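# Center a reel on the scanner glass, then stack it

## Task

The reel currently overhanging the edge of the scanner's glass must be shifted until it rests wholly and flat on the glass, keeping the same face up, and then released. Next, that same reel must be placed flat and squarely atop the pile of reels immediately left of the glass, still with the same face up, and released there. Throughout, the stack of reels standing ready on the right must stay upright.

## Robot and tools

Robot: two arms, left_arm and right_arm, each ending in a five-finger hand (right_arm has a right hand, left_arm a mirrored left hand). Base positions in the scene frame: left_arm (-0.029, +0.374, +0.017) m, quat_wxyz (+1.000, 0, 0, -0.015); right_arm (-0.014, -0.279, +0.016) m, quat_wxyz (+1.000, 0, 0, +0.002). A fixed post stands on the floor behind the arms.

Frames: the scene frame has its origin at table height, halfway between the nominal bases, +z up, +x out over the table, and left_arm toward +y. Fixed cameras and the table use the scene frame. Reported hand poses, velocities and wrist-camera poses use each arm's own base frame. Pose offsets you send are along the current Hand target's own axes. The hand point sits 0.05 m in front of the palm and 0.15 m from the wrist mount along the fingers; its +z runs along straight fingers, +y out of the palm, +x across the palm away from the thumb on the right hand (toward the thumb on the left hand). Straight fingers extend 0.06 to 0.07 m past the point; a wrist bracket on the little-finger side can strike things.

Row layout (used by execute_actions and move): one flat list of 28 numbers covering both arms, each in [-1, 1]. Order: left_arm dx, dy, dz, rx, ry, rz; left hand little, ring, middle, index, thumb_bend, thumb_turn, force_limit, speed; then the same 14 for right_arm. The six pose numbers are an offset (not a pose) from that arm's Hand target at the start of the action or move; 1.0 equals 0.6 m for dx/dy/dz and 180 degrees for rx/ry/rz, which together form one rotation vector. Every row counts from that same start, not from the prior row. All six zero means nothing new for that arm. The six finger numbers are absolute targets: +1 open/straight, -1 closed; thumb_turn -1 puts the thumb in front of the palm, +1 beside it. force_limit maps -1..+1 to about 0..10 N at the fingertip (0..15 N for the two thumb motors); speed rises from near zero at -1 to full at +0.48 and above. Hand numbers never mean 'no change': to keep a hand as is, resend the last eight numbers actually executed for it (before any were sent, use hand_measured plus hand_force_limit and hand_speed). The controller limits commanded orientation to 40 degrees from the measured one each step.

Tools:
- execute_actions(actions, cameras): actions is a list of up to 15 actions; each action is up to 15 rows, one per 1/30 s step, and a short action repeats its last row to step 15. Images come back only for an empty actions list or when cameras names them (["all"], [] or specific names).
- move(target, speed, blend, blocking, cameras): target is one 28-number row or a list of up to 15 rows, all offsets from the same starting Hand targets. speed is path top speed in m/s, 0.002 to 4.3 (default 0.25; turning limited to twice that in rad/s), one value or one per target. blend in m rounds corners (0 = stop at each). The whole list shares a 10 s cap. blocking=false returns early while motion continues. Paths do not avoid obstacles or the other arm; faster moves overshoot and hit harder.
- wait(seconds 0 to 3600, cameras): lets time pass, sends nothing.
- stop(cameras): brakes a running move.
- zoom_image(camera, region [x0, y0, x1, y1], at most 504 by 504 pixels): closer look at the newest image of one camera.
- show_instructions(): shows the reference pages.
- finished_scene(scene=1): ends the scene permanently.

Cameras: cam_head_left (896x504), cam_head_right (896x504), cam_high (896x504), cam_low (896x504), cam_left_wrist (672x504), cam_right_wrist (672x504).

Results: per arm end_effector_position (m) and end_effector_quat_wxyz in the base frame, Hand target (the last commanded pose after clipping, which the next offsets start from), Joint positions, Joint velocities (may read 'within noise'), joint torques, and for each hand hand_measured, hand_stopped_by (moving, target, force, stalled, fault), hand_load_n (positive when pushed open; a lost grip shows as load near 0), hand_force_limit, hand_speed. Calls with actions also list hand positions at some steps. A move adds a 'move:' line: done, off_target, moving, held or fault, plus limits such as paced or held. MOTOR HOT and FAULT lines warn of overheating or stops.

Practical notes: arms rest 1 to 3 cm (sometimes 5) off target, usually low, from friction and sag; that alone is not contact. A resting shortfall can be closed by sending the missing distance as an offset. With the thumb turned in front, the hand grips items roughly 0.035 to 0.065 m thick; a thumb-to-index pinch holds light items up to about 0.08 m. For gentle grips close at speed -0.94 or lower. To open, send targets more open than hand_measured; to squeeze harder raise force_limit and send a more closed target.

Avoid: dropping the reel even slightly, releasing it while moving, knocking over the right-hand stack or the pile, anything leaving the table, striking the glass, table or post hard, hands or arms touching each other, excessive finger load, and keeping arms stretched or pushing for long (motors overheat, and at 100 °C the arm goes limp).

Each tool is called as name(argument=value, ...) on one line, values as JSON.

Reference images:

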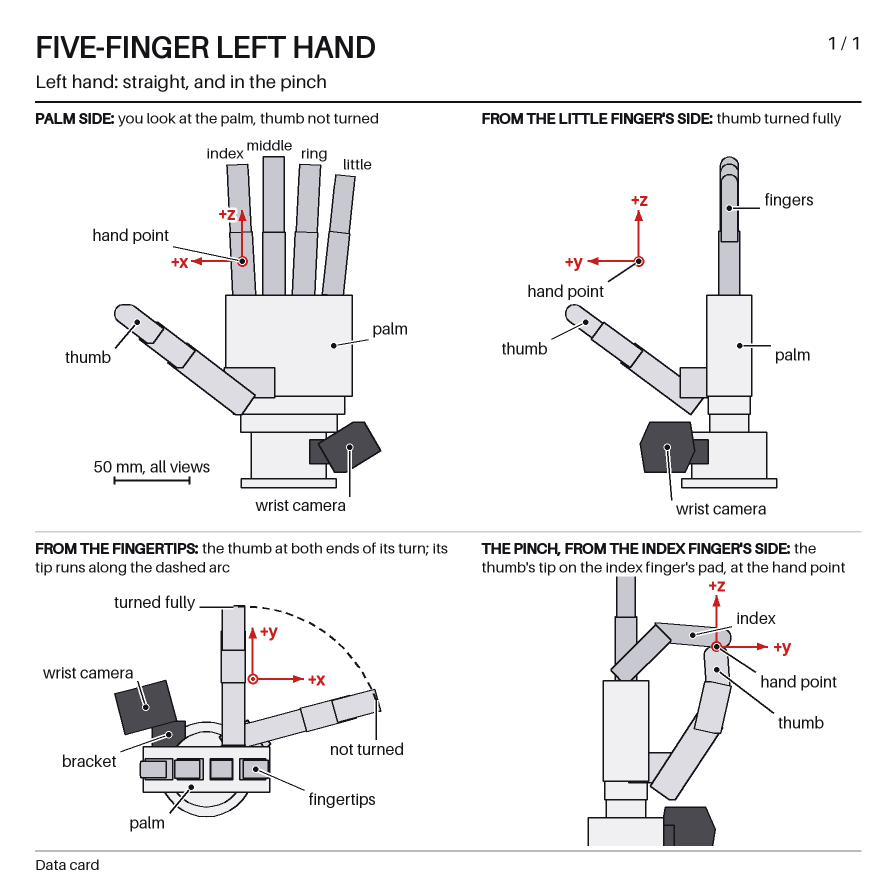

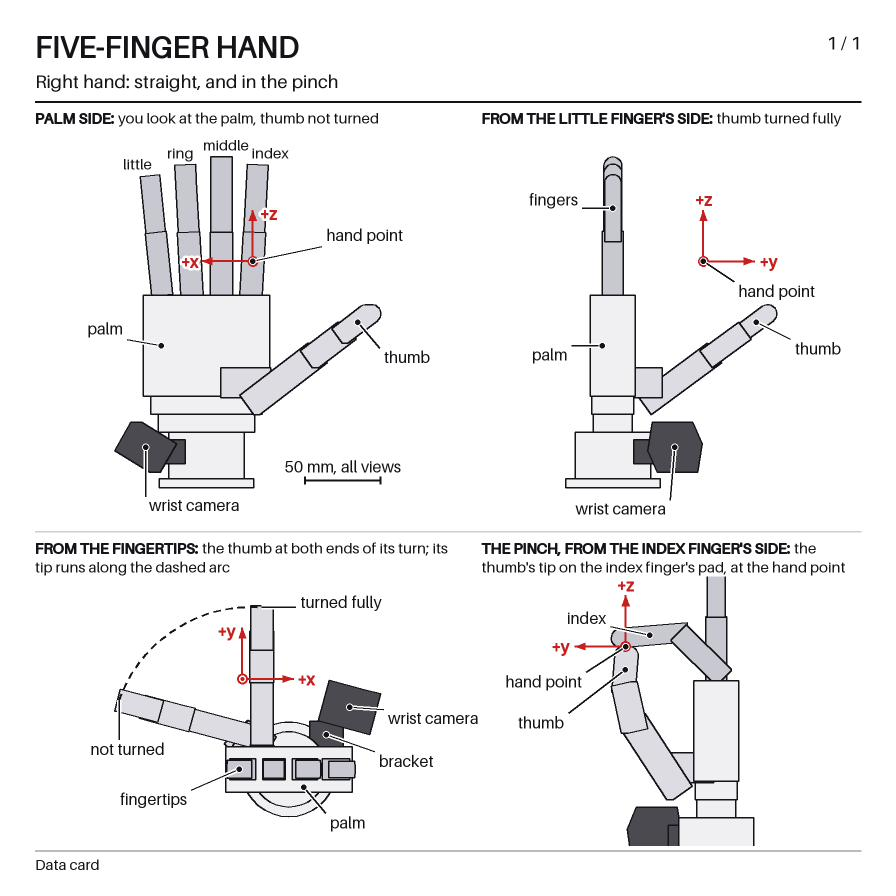

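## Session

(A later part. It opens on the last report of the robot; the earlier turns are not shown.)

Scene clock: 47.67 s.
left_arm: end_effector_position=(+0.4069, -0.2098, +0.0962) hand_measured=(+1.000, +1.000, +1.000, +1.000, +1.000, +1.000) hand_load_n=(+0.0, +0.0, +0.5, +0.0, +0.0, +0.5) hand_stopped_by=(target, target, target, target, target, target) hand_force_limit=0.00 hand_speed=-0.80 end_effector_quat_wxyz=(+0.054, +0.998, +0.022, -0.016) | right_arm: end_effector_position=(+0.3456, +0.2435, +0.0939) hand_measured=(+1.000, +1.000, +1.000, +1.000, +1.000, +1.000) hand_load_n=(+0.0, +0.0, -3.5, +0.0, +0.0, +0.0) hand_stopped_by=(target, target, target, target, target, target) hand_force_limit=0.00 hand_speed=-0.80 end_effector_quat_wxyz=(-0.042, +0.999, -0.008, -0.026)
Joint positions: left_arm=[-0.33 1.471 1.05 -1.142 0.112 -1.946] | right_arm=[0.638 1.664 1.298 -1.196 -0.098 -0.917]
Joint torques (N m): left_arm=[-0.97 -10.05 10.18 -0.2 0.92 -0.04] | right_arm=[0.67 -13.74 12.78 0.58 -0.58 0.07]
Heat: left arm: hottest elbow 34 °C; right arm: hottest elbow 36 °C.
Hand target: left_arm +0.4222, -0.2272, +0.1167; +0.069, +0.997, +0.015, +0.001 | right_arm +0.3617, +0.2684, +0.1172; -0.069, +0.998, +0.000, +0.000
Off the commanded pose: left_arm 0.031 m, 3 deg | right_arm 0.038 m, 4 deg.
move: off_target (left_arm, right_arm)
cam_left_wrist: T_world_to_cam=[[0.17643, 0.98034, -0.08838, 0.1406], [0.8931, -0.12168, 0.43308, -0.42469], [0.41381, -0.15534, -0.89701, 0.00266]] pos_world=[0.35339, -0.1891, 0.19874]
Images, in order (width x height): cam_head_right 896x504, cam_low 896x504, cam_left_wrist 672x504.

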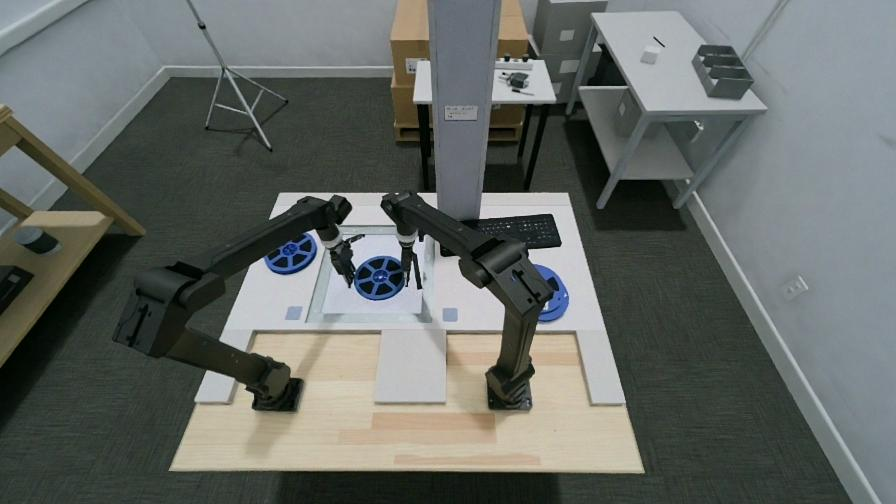

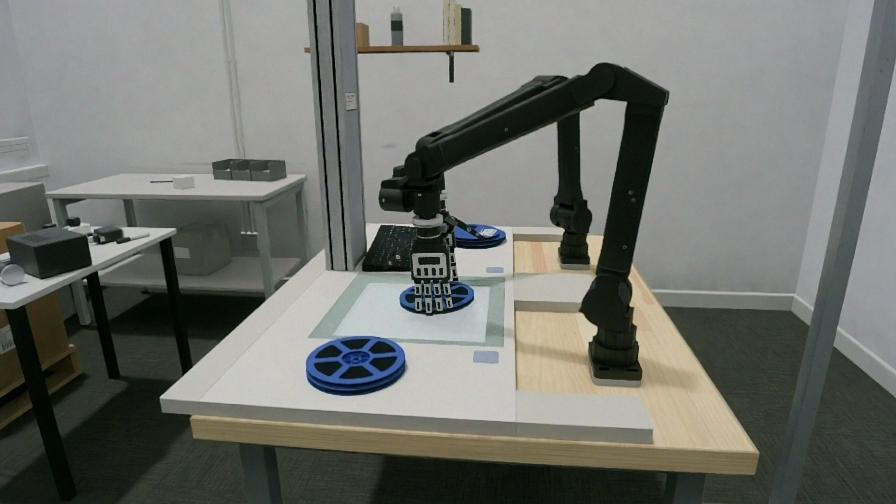

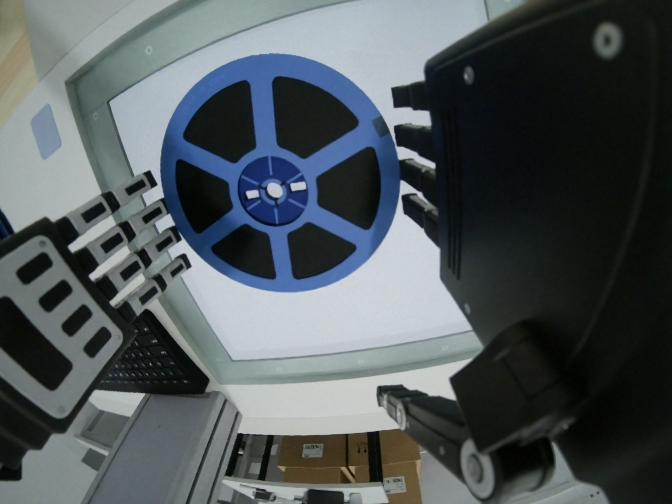

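move(target=[0,0,-0.0333,0,0,0,1,1,1,1,1,1,0,-0.8,0,0,-0.0167,0,0,0,1,1,1,1,1,1,0,-0.8], speed=0.04, cameras=["cam_low","cam_head_right"])

zoom_image(camera="cam_low", region=[370, 210, 510, 330])

zoom_image(camera="cam_head_right", region=[310, 210, 450, 330])

Scene clock: 49.03 s.
left_arm: end_effector_position=(+0.4068, -0.2101, +0.1105) hand_measured=(+1.000, +1.000, +1.000, +1.000, +1.000, +1.000) hand_load_n=(+0.0, +0.0, +0.5, +0.0, +0.0, +0.0) hand_stopped_by=(target, target, target, target, target, target) hand_force_limit=0.00 hand_speed=-0.80 end_effector_quat_wxyz=(+0.052, +0.998, +0.023, -0.022) | right_arm: end_effector_position=(+0.3452, +0.2434, +0.0999) hand_measured=(+1.000, +1.000, +1.000, +1.000, +1.000, +1.000) hand_load_n=(+0.0, +0.0, -3.5, +0.0, +0.0, +0.0) hand_stopped_by=(target, target, target, target, target, target) hand_force_limit=0.00 hand_speed=-0.80 end_effector_quat_wxyz=(-0.039, +0.999, -0.008, -0.030)
Joint positions: left_arm=[-0.33 1.464 1.084 -1.196 0.113 -1.946] | right_arm=[0.638 1.664 1.313 -1.22 -0.099 -0.917]
Joint torques (N m): left_arm=[-0.44 -11.11 10.18 -0.27 0.86 0.04] | right_arm=[0.44 -14.56 12.81 0.43 -0.58 0.04]
Heat: left arm: hottest elbow 34 °C; right arm: hottest elbow 36 °C.
Hand target: left_arm +0.4221, -0.2244, +0.1366; +0.069, +0.997, +0.015, +0.001 | right_arm +0.3617, +0.2671, +0.1272; -0.069, +0.998, +0.000, +0.000
Off the commanded pose: left_arm 0.033 m, 3 deg | right_arm 0.040 m, 5 deg.
move: off_target (left_arm, right_arm)
Images, in order (width x height): cam_head_right 896x504, cam_low 896x504.

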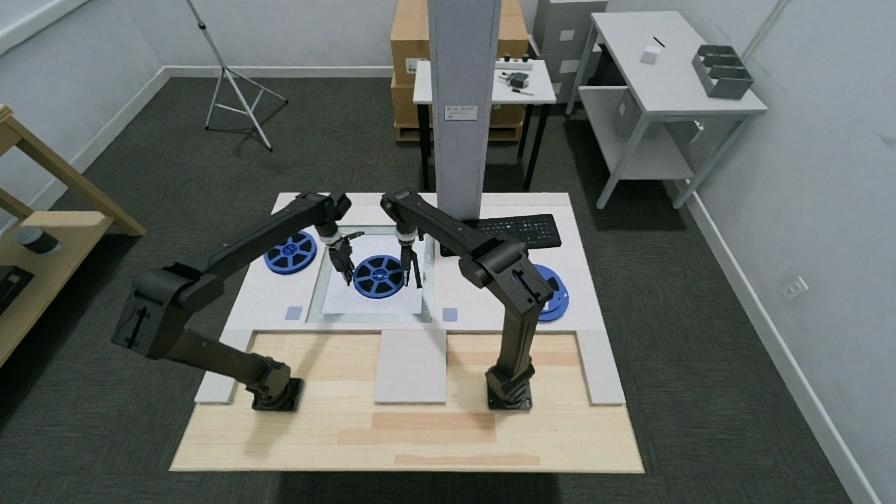

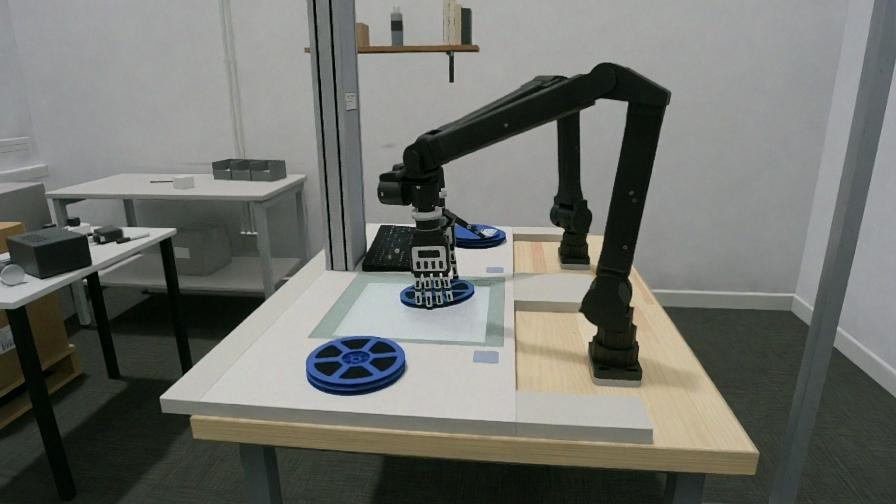

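Scaled by 3.600 from the camera's image (finer frame: 1280x720).

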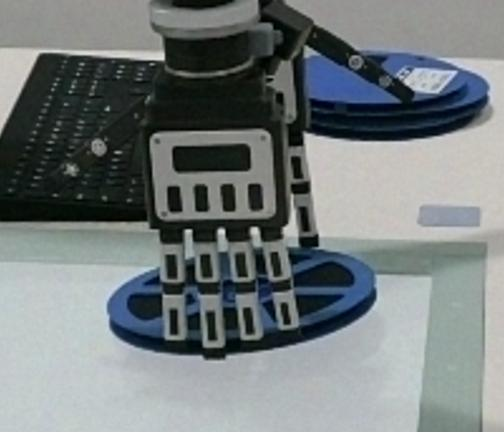

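Scaled by 3.600 from the camera's image (finer frame: 1280x720).

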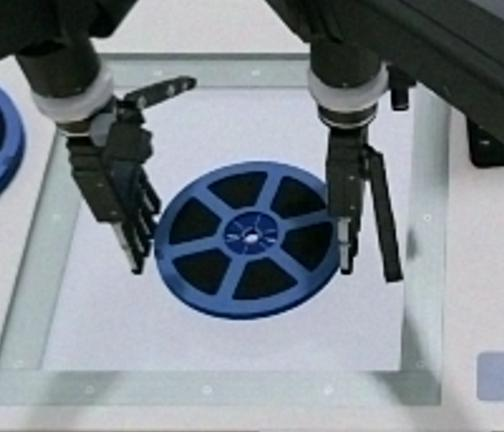

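move(target=[0,-0.0083,-0.0833,0,0,0,1,1,1,1,1,1,0,-0.8,0,0,-0.0833,0,0,0,1,1,1,1,1,1,0,-0.8], speed=0.04, cameras=["cam_low","cam_head_right","cam_high"])

zoom_image(camera="cam_low", region=[370, 170, 510, 330])

zoom_image(camera="cam_high", region=[430, 130, 660, 300])

Scene clock: 51.57 s.
left_arm: end_effector_position=(+0.4074, -0.2056, +0.1593) hand_measured=(+1.000, +1.000, +1.000, +1.000, +1.000, +1.000) hand_load_n=(+0.0, +0.0, +0.0, +0.0, +0.0, +0.0) hand_stopped_by=(target, target, target, target, target, target) hand_force_limit=0.00 hand_speed=-0.80 end_effector_quat_wxyz=(+0.055, +0.998, +0.023, -0.022) | right_arm: end_effector_position=(+0.3465, +0.2452, +0.1495) hand_measured=(+1.000, +1.000, +1.000, +1.000, +1.000, +1.000) hand_load_n=(+0.0, +0.0, -2.0, +0.0, +0.0, +0.0) hand_stopped_by=(target, target, target, target, target, target) hand_force_limit=0.00 hand_speed=-0.80 end_effector_quat_wxyz=(-0.043, +0.999, -0.008, -0.028)
Joint positions: left_arm=[-0.317 1.42 1.172 -1.327 0.119 -1.933] | right_arm=[0.638 1.627 1.404 -1.34 -0.102 -0.917]
Joint torques (N m): left_arm=[0.38 -10.81 10.51 -0.28 0.66 0.14] | right_arm=[-0.5 -14.39 12.89 0.34 -0.44 -0.05]
Heat: left arm: hottest elbow 34 °C; right arm: hottest elbow 37 °C.
Hand target: left_arm +0.4218, -0.2126, +0.1853; +0.069, +0.997, +0.015, +0.001 | right_arm +0.3617, +0.2602, +0.1768; -0.069, +0.998, +0.000, +0.000
Off the commanded pose: left_arm 0.031 m, 3 deg | right_arm 0.035 m, 5 deg.
move: off_target (left_arm, right_arm)
Images, in order (width x height): cam_head_right 896x504, cam_high 896x504, cam_low 896x504.

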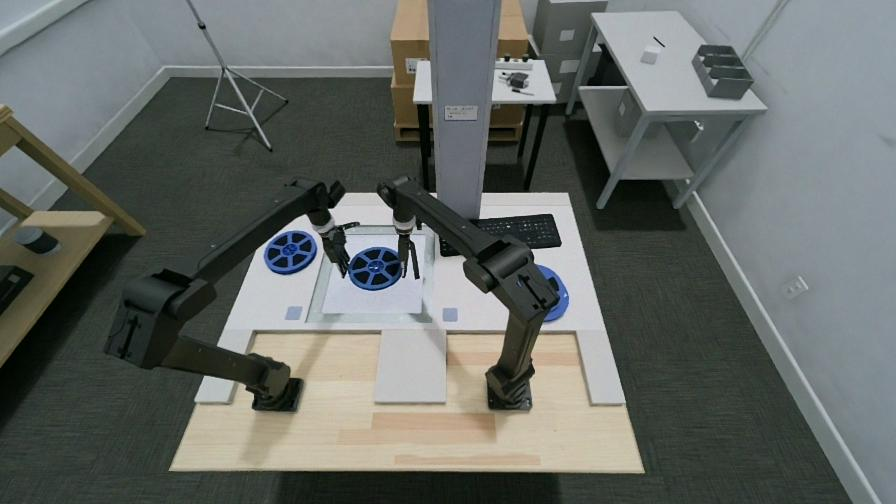

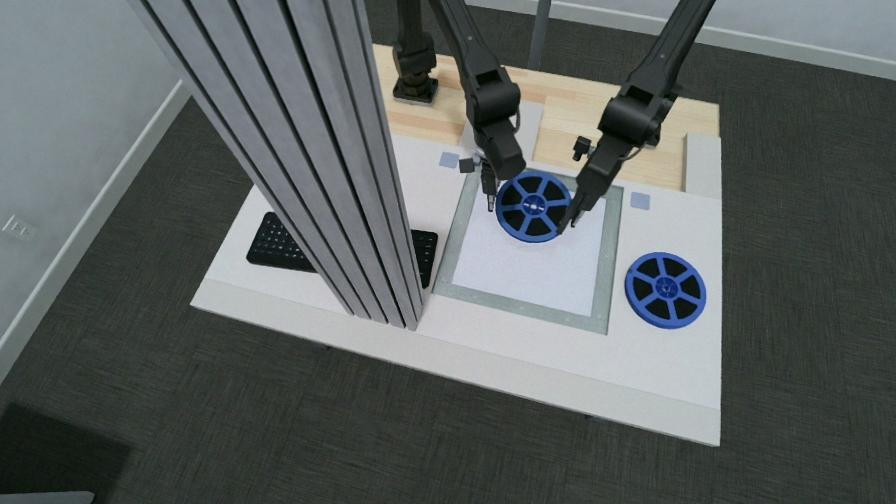

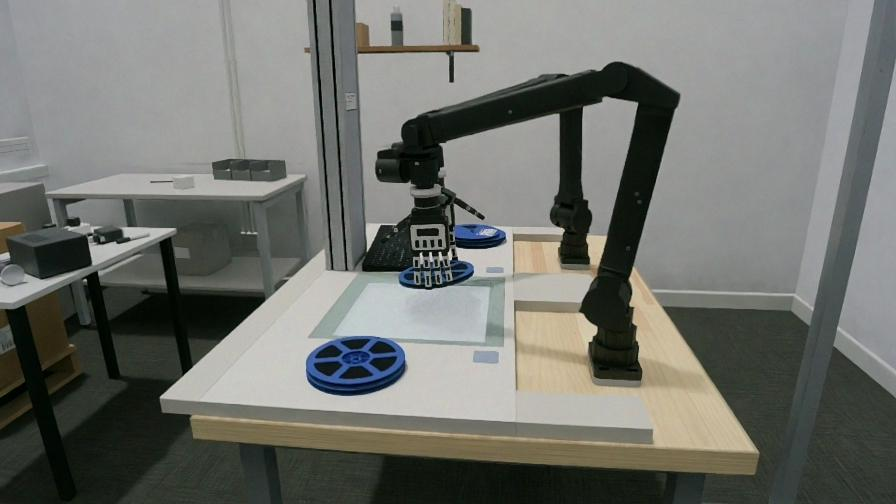

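Scaled by 3.150 from the camera's image (finer frame: 1280x720).

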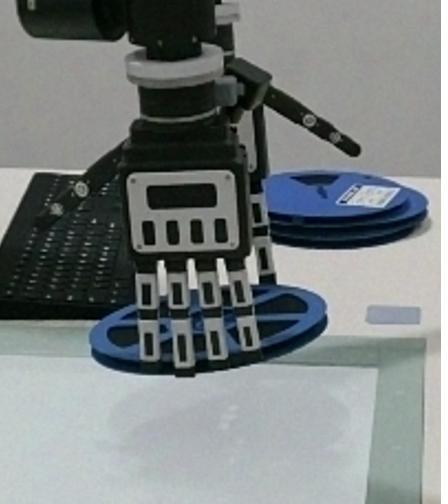

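Scaled by 2.191 from the camera's image (finer frame: 1280x720).

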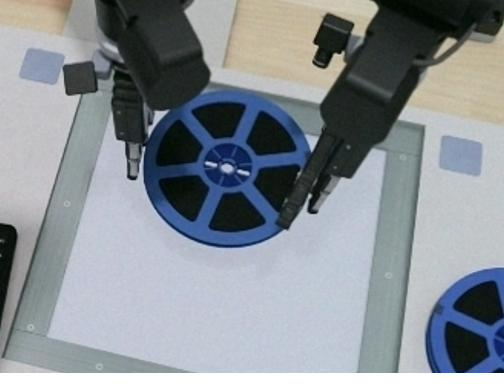

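move(target=[0,0.0178,-0.0311,0,0.0275,0.0038,1,1,1,1,1,1,0,-0.8,0,-0.0178,-0.0311,0,0.0275,-0.0038,1,1,1,1,1,1,0,-0.8], speed=0.04, cameras=["cam_low","cam_head_right","cam_high"])

zoom_image(camera="cam_low", region=[370, 170, 510, 330])

Scene clock: 54.57 s.
left_arm: end_effector_position=(+0.4074, -0.2129, +0.1840) hand_measured=(+1.000, +1.000, +1.000, +1.000, +1.000, +1.000) hand_load_n=(+0.0, +0.0, +0.0, +0.0, +0.0, +0.0) hand_stopped_by=(target, target, target, target, target, target) hand_force_limit=0.00 hand_speed=-0.80 end_effector_quat_wxyz=(+0.060, +0.998, +0.010, +0.018) | right_arm: end_effector_position=(+0.3488, +0.2524, +0.1725) hand_measured=(+1.000, +1.000, +1.000, +1.000, +1.000, +1.000) hand_load_n=(+0.0, +0.0, +0.0, +0.0, +0.0, +0.0) hand_stopped_by=(target, target, target, target, target, target) hand_force_limit=0.00 hand_speed=-0.80 end_effector_quat_wxyz=(-0.046, +0.999, +0.001, +0.013)
Joint positions: left_arm=[-0.339 1.364 1.172 -1.304 0.101 -1.935] | right_arm=[0.668 1.581 1.417 -1.328 -0.056 -0.904]
Joint torques (N m): left_arm=[-0.44 -10.05 10.06 0.47 0.02 -0.12] | right_arm=[-0.03 -13.68 12.48 0.85 -0.08 0.09]
Heat: left arm: hottest elbow 34 °C; right arm: hottest elbow 38 °C.
Hand target: left_arm +0.4220, -0.2206, +0.2053; +0.069, +0.997, +0.012, +0.044 | right_arm +0.3616, +0.2681, +0.1967; -0.069, +0.997, +0.003, +0.044
Off the commanded pose: left_arm 0.027 m, 3 deg | right_arm 0.032 m, 4 deg.
move: off_target (left_arm, right_arm)
Images, in order (width x height): cam_head_right 896x504, cam_high 896x504, cam_low 896x504.

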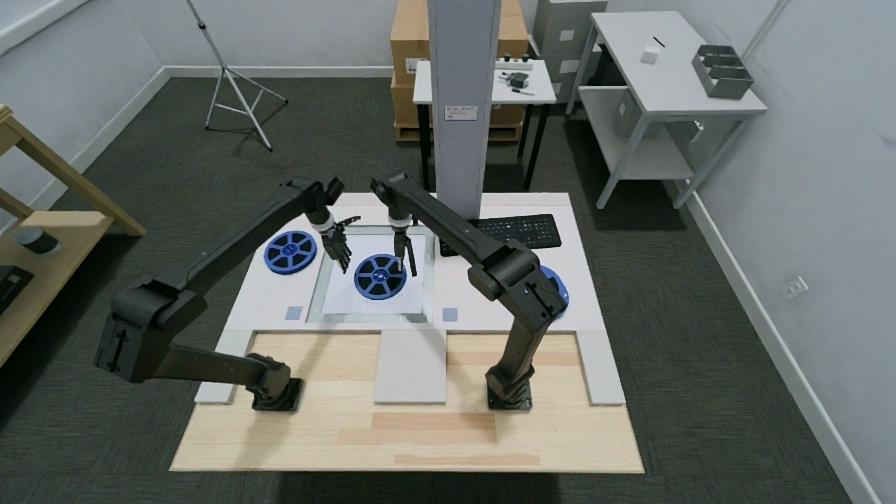

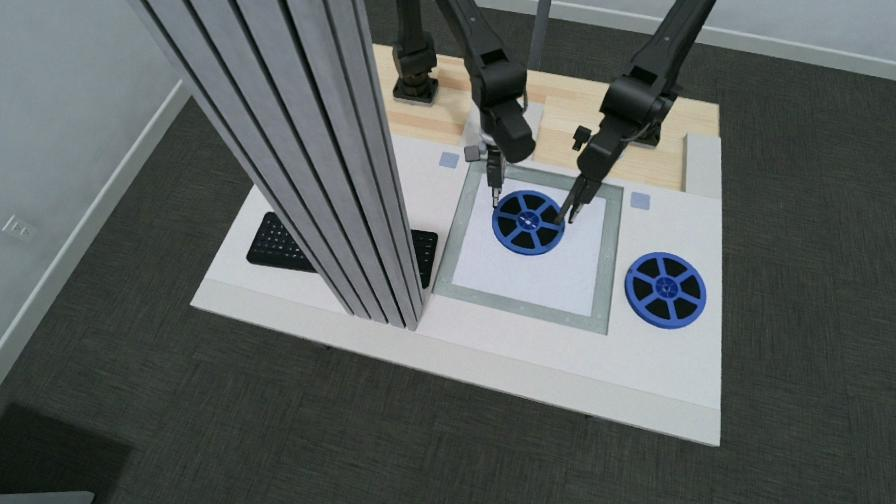

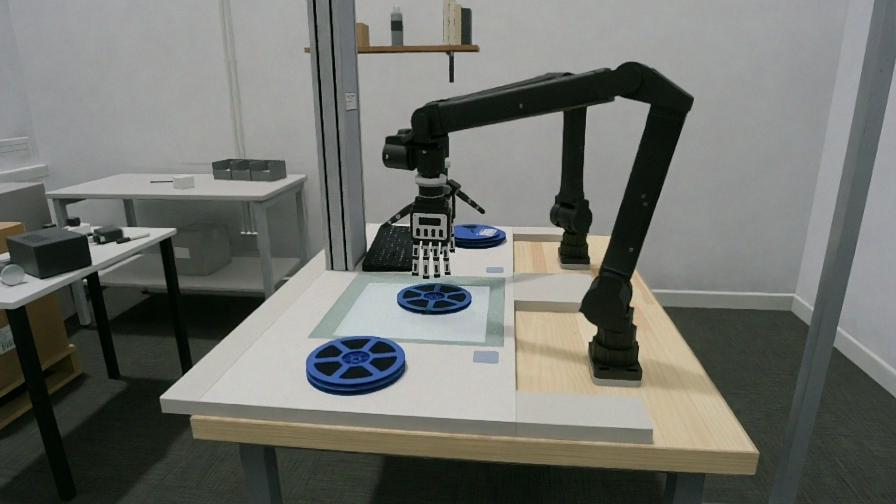

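Scaled by 3.150 from the camera's image (finer frame: 1280x720).

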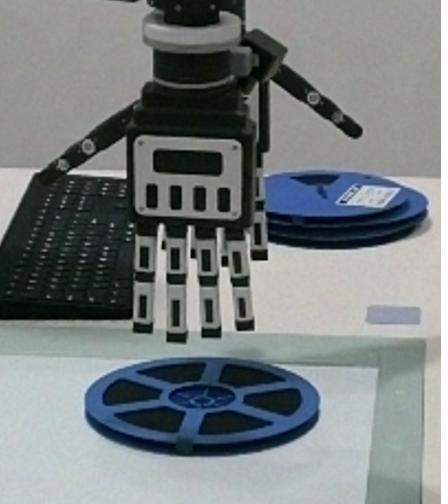

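move(target=[0,-0.0578,-0.0081,0,-0.0275,-0.0038,1,1,1,1,1,1,0,-0.8,0,0.0495,-0.007,0,-0.0275,0.0038,1,1,1,1,1,1,0,-0.8], speed=0.1, cameras=["all"])

zoom_image(camera="cam_low", region=[370, 200, 510, 330])

zoom_image(camera="cam_high", region=[430, 130, 660, 300])

zoom_image(camera="cam_head_right", region=[310, 210, 450, 330])

Scene clock: 58.27 s.
left_arm: end_effector_position=(+0.4078, -0.1828, +0.1914) hand_measured=(+1.000, +1.000, +1.000, +1.000, +1.000, +1.000) hand_load_n=(+0.0, +0.5, -0.5, +0.0, +0.0, +0.0) hand_stopped_by=(target, target, target, target, target, target) hand_force_limit=0.00 hand_speed=-0.80 end_effector_quat_wxyz=(+0.065, +0.998, +0.020, -0.010) | right_arm: end_effector_position=(+0.3471, +0.2306, +0.1742) hand_measured=(+1.000, +1.000, +1.000, +1.000, +1.000, +1.000) hand_load_n=(+0.0, -0.5, +0.0, +0.0, +0.0, +0.0) hand_stopped_by=(target, target, target, target, target, target) hand_force_limit=0.00 hand_speed=-0.80 end_effector_quat_wxyz=(-0.052, +0.998, -0.004, -0.023)
Joint positions: left_arm=[-0.256 1.37 1.201 -1.385 0.13 -1.868] | right_arm=[0.61 1.581 1.417 -1.383 -0.111 -0.952]
Joint torques (N m): left_arm=[0.73 -8.41 10.37 -0.36 0.32 0.15] | right_arm=[-1.14 -13.22 12.57 0.12 -0.22 -0.06]
Heat: left arm: hottest elbow 34 °C; right arm: hottest elbow 38 °C.
Hand target: left_arm +0.4210, -0.1856, +0.2053; +0.069, +0.997, +0.015, +0.001 | right_arm +0.3616, +0.2380, +0.1967; -0.069, +0.998, +0.000, +0.000
Off the commanded pose: left_arm 0.019 m, 1 deg | right_arm 0.028 m, 3 deg.
move: off_target (left_arm, right_arm)
cam_left_wrist: T_world_to_cam=[[0.18071, 0.97758, -0.10805, 0.12389], [0.88718, -0.1146, 0.44697, -0.46237], [0.42457, -0.17663, -0.888, 0.08189]] pos_world=[0.35305, -0.15963, 0.29278]
cam_right_wrist: T_world_to_cam=[[0.2731, -0.95246, -0.13504, 0.15025], [-0.79982, -0.30282, 0.51826, 0.2567], [-0.53452, -0.03353, -0.84449, 0.45369]] pos_world=[0.40679, 0.23605, 0.27039]

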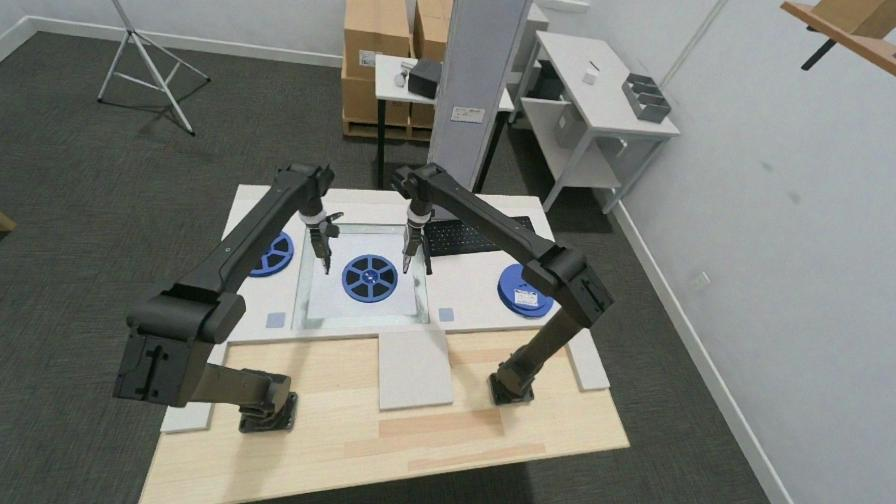

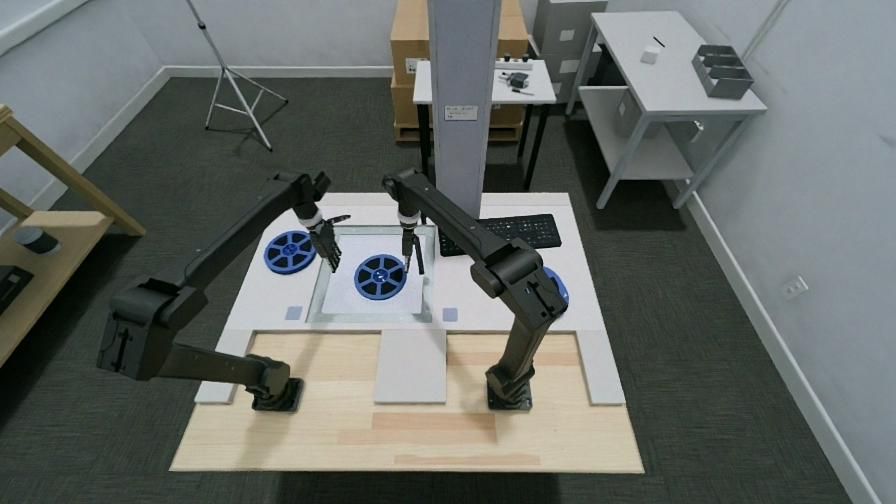

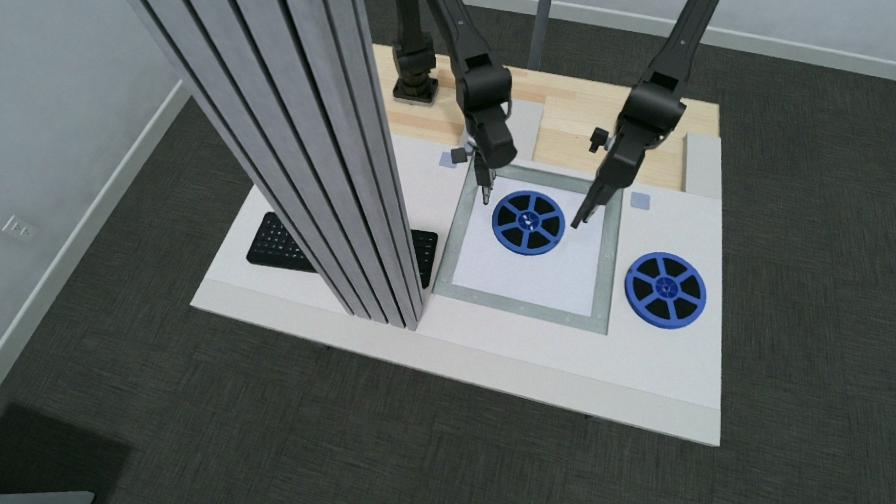

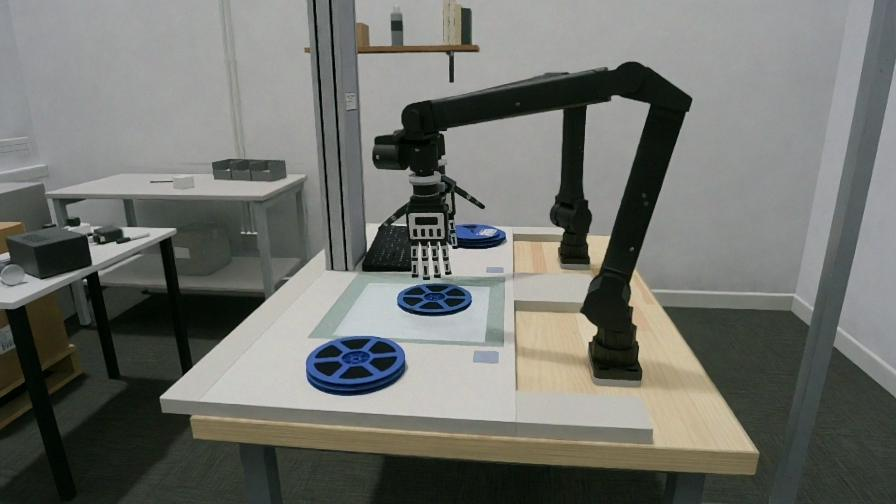

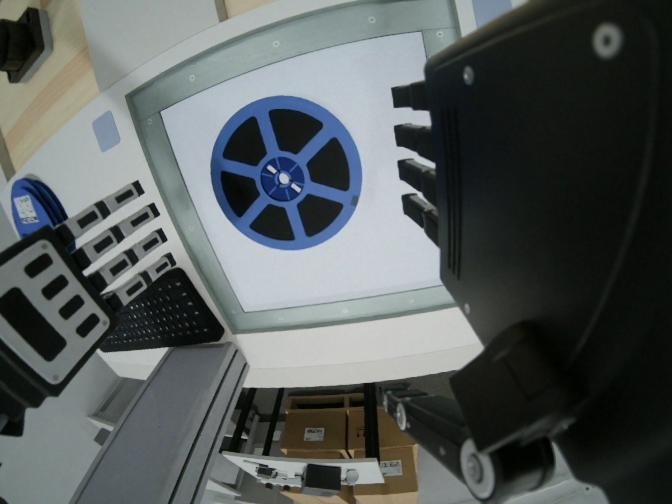

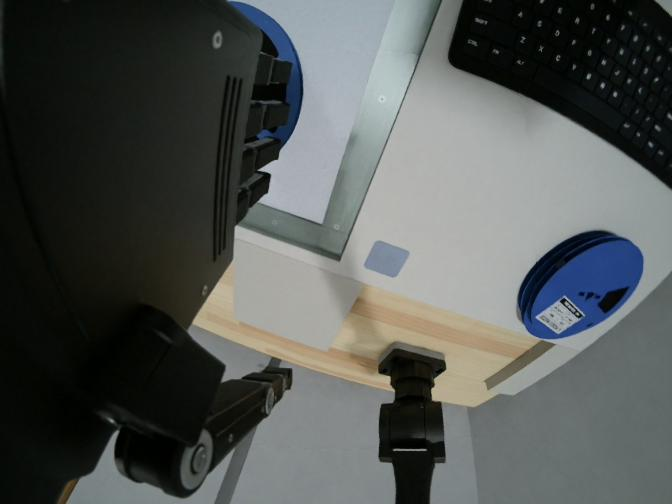

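Scaled by 3.600 from the camera's image (finer frame: 1280x720).

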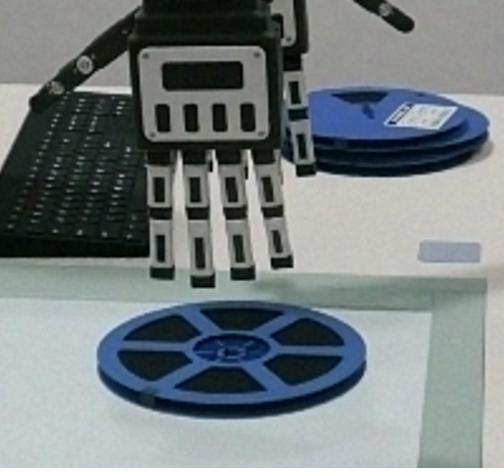

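Scaled by 2.191 from the camera's image (finer frame: 1280x720).

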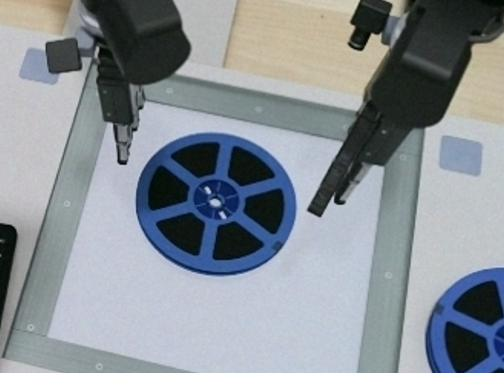

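Scaled by 3.600 from the camera's image (finer frame: 1280x720).

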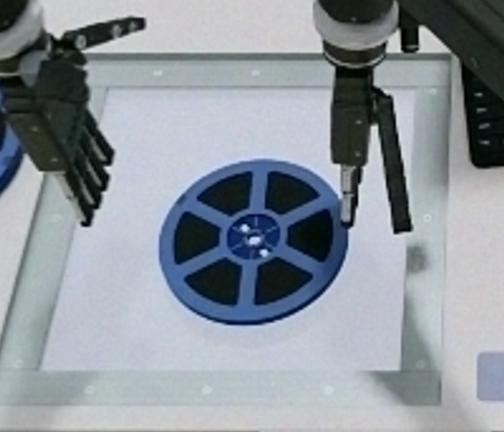

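move(target=[-0.0033,-0.0271,0.1931,0,0,0,1,1,1,1,1,1,0,-0.8,0.014,0.043,0.174,0,0,0,1,1,1,1,1,1,0,-0.8], speed=0.08, cameras=["cam_low","cam_head_right","cam_high","cam_left_wrist"])

zoom_image(camera="cam_low", region=[390, 260, 480, 330])

zoom_image(camera="cam_high", region=[430, 130, 660, 300])

zoom_image(camera="cam_head_right", region=[310, 210, 450, 330])

Scene clock: 62.90 s.
left_arm: end_effector_position=(+0.4202, -0.1862, +0.0962) hand_measured=(+1.000, +1.000, +1.000, +1.000, +1.000, +1.000) hand_load_n=(+0.0, +0.0, +0.0, +0.5, +0.0, +0.0) hand_stopped_by=(target, target, target, target, target, target) hand_force_limit=0.00 hand_speed=-0.80 end_effector_quat_wxyz=(+0.069, +0.997, +0.019, +0.005) | right_arm: end_effector_position=(+0.3651, +0.2288, +0.0920) hand_measured=(+1.000, +1.000, +1.000, +1.000, +1.000, +1.000) hand_load_n=(+0.0, +0.0, +0.0, +0.0, +0.0, +0.0) hand_stopped_by=(target, target, target, target, target, target) hand_force_limit=0.00 hand_speed=-0.80 end_effector_quat_wxyz=(-0.067, +0.998, +0.000, -0.002)
Joint positions: left_arm=[-0.256 1.46 1.026 -1.088 0.131 -1.868] | right_arm=[0.586 1.636 1.267 -1.131 -0.114 -0.982]
Joint torques (N m): left_arm=[0.62 -9.23 6 0.29 0.32 0.11] | right_arm=[-1.55 -12.34 8.06 0.84 -0.23 -0.06]
Heat: left arm: hottest elbow 34 °C; right arm: hottest elbow 38 °C.
Hand target: left_arm +0.4189, -0.1856, +0.0883; +0.069, +0.997, +0.015, +0.001 | right_arm +0.3701, +0.2270, +0.0899; -0.069, +0.998, +0.000, +0.000
Off the commanded pose: left_arm 0.008 m, 1 deg | right_arm 0.006 m, 0 deg.
move: done
cam_left_wrist: T_world_to_cam=[[0.18444, 0.97659, -0.11066, 0.11311], [0.87288, -0.11102, 0.47514, -0.42732], [0.45173, -0.18422, -0.87292, -0.02285]] pos_world=[0.36246, -0.16211, 0.1956]
Images, in order (width x height): cam_head_right 896x504, cam_high 896x504, cam_low 896x504, cam_left_wrist 672x504.

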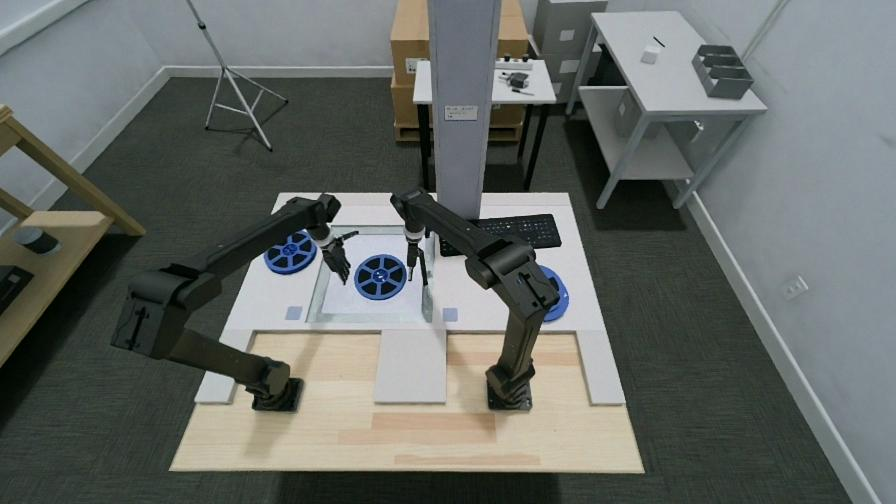

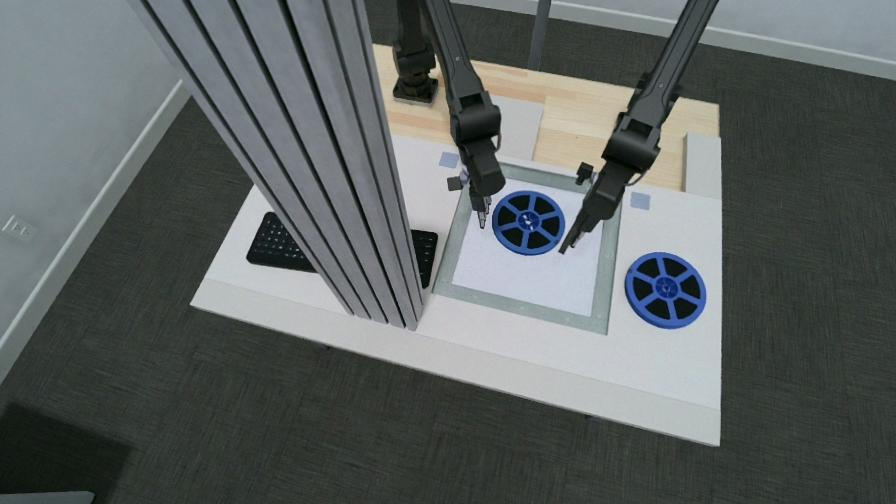

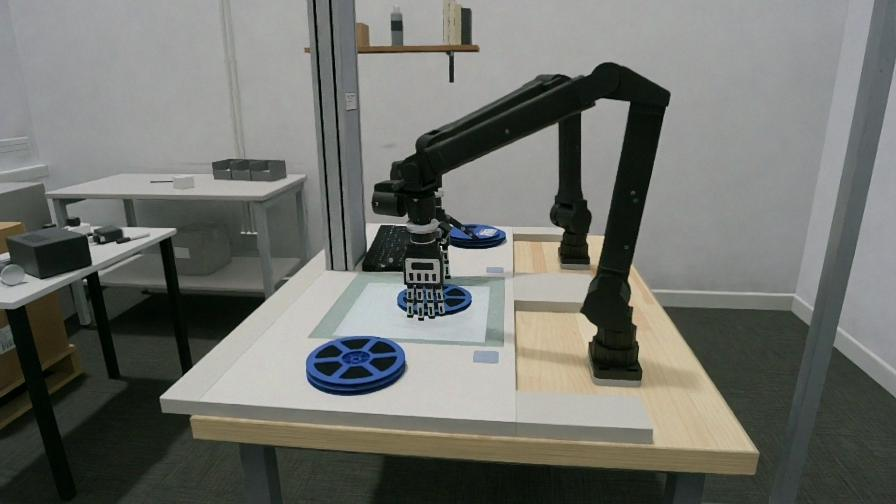

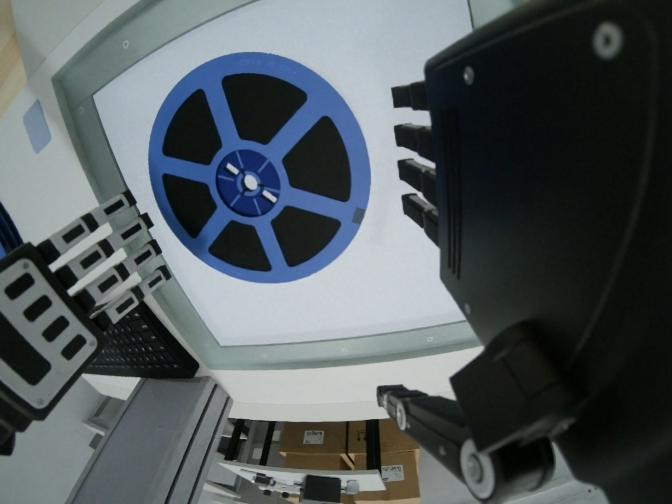

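Scaled by 5.600 from the camera's image (finer frame: 1280x720).

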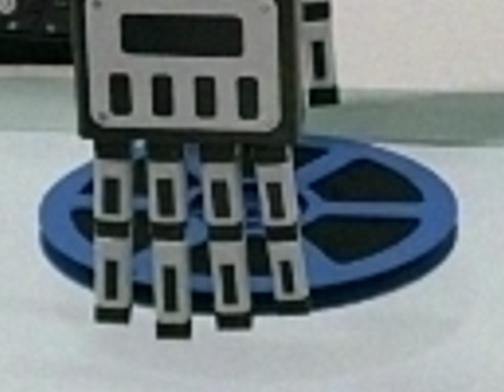

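Scaled by 2.191 from the camera's image (finer frame: 1280x720).

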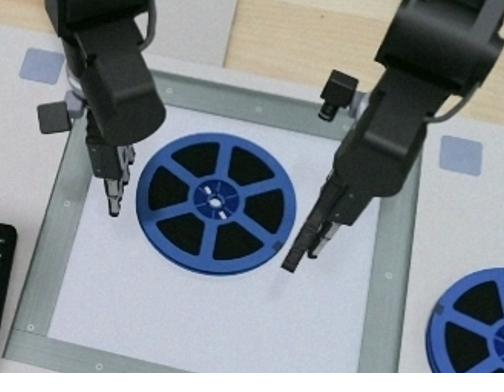

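Scaled by 3.600 from the camera's image (finer frame: 1280x720).

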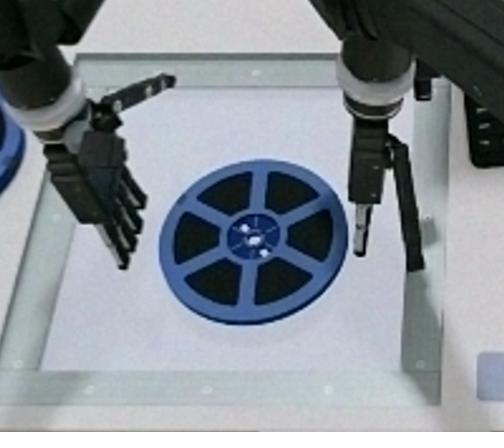

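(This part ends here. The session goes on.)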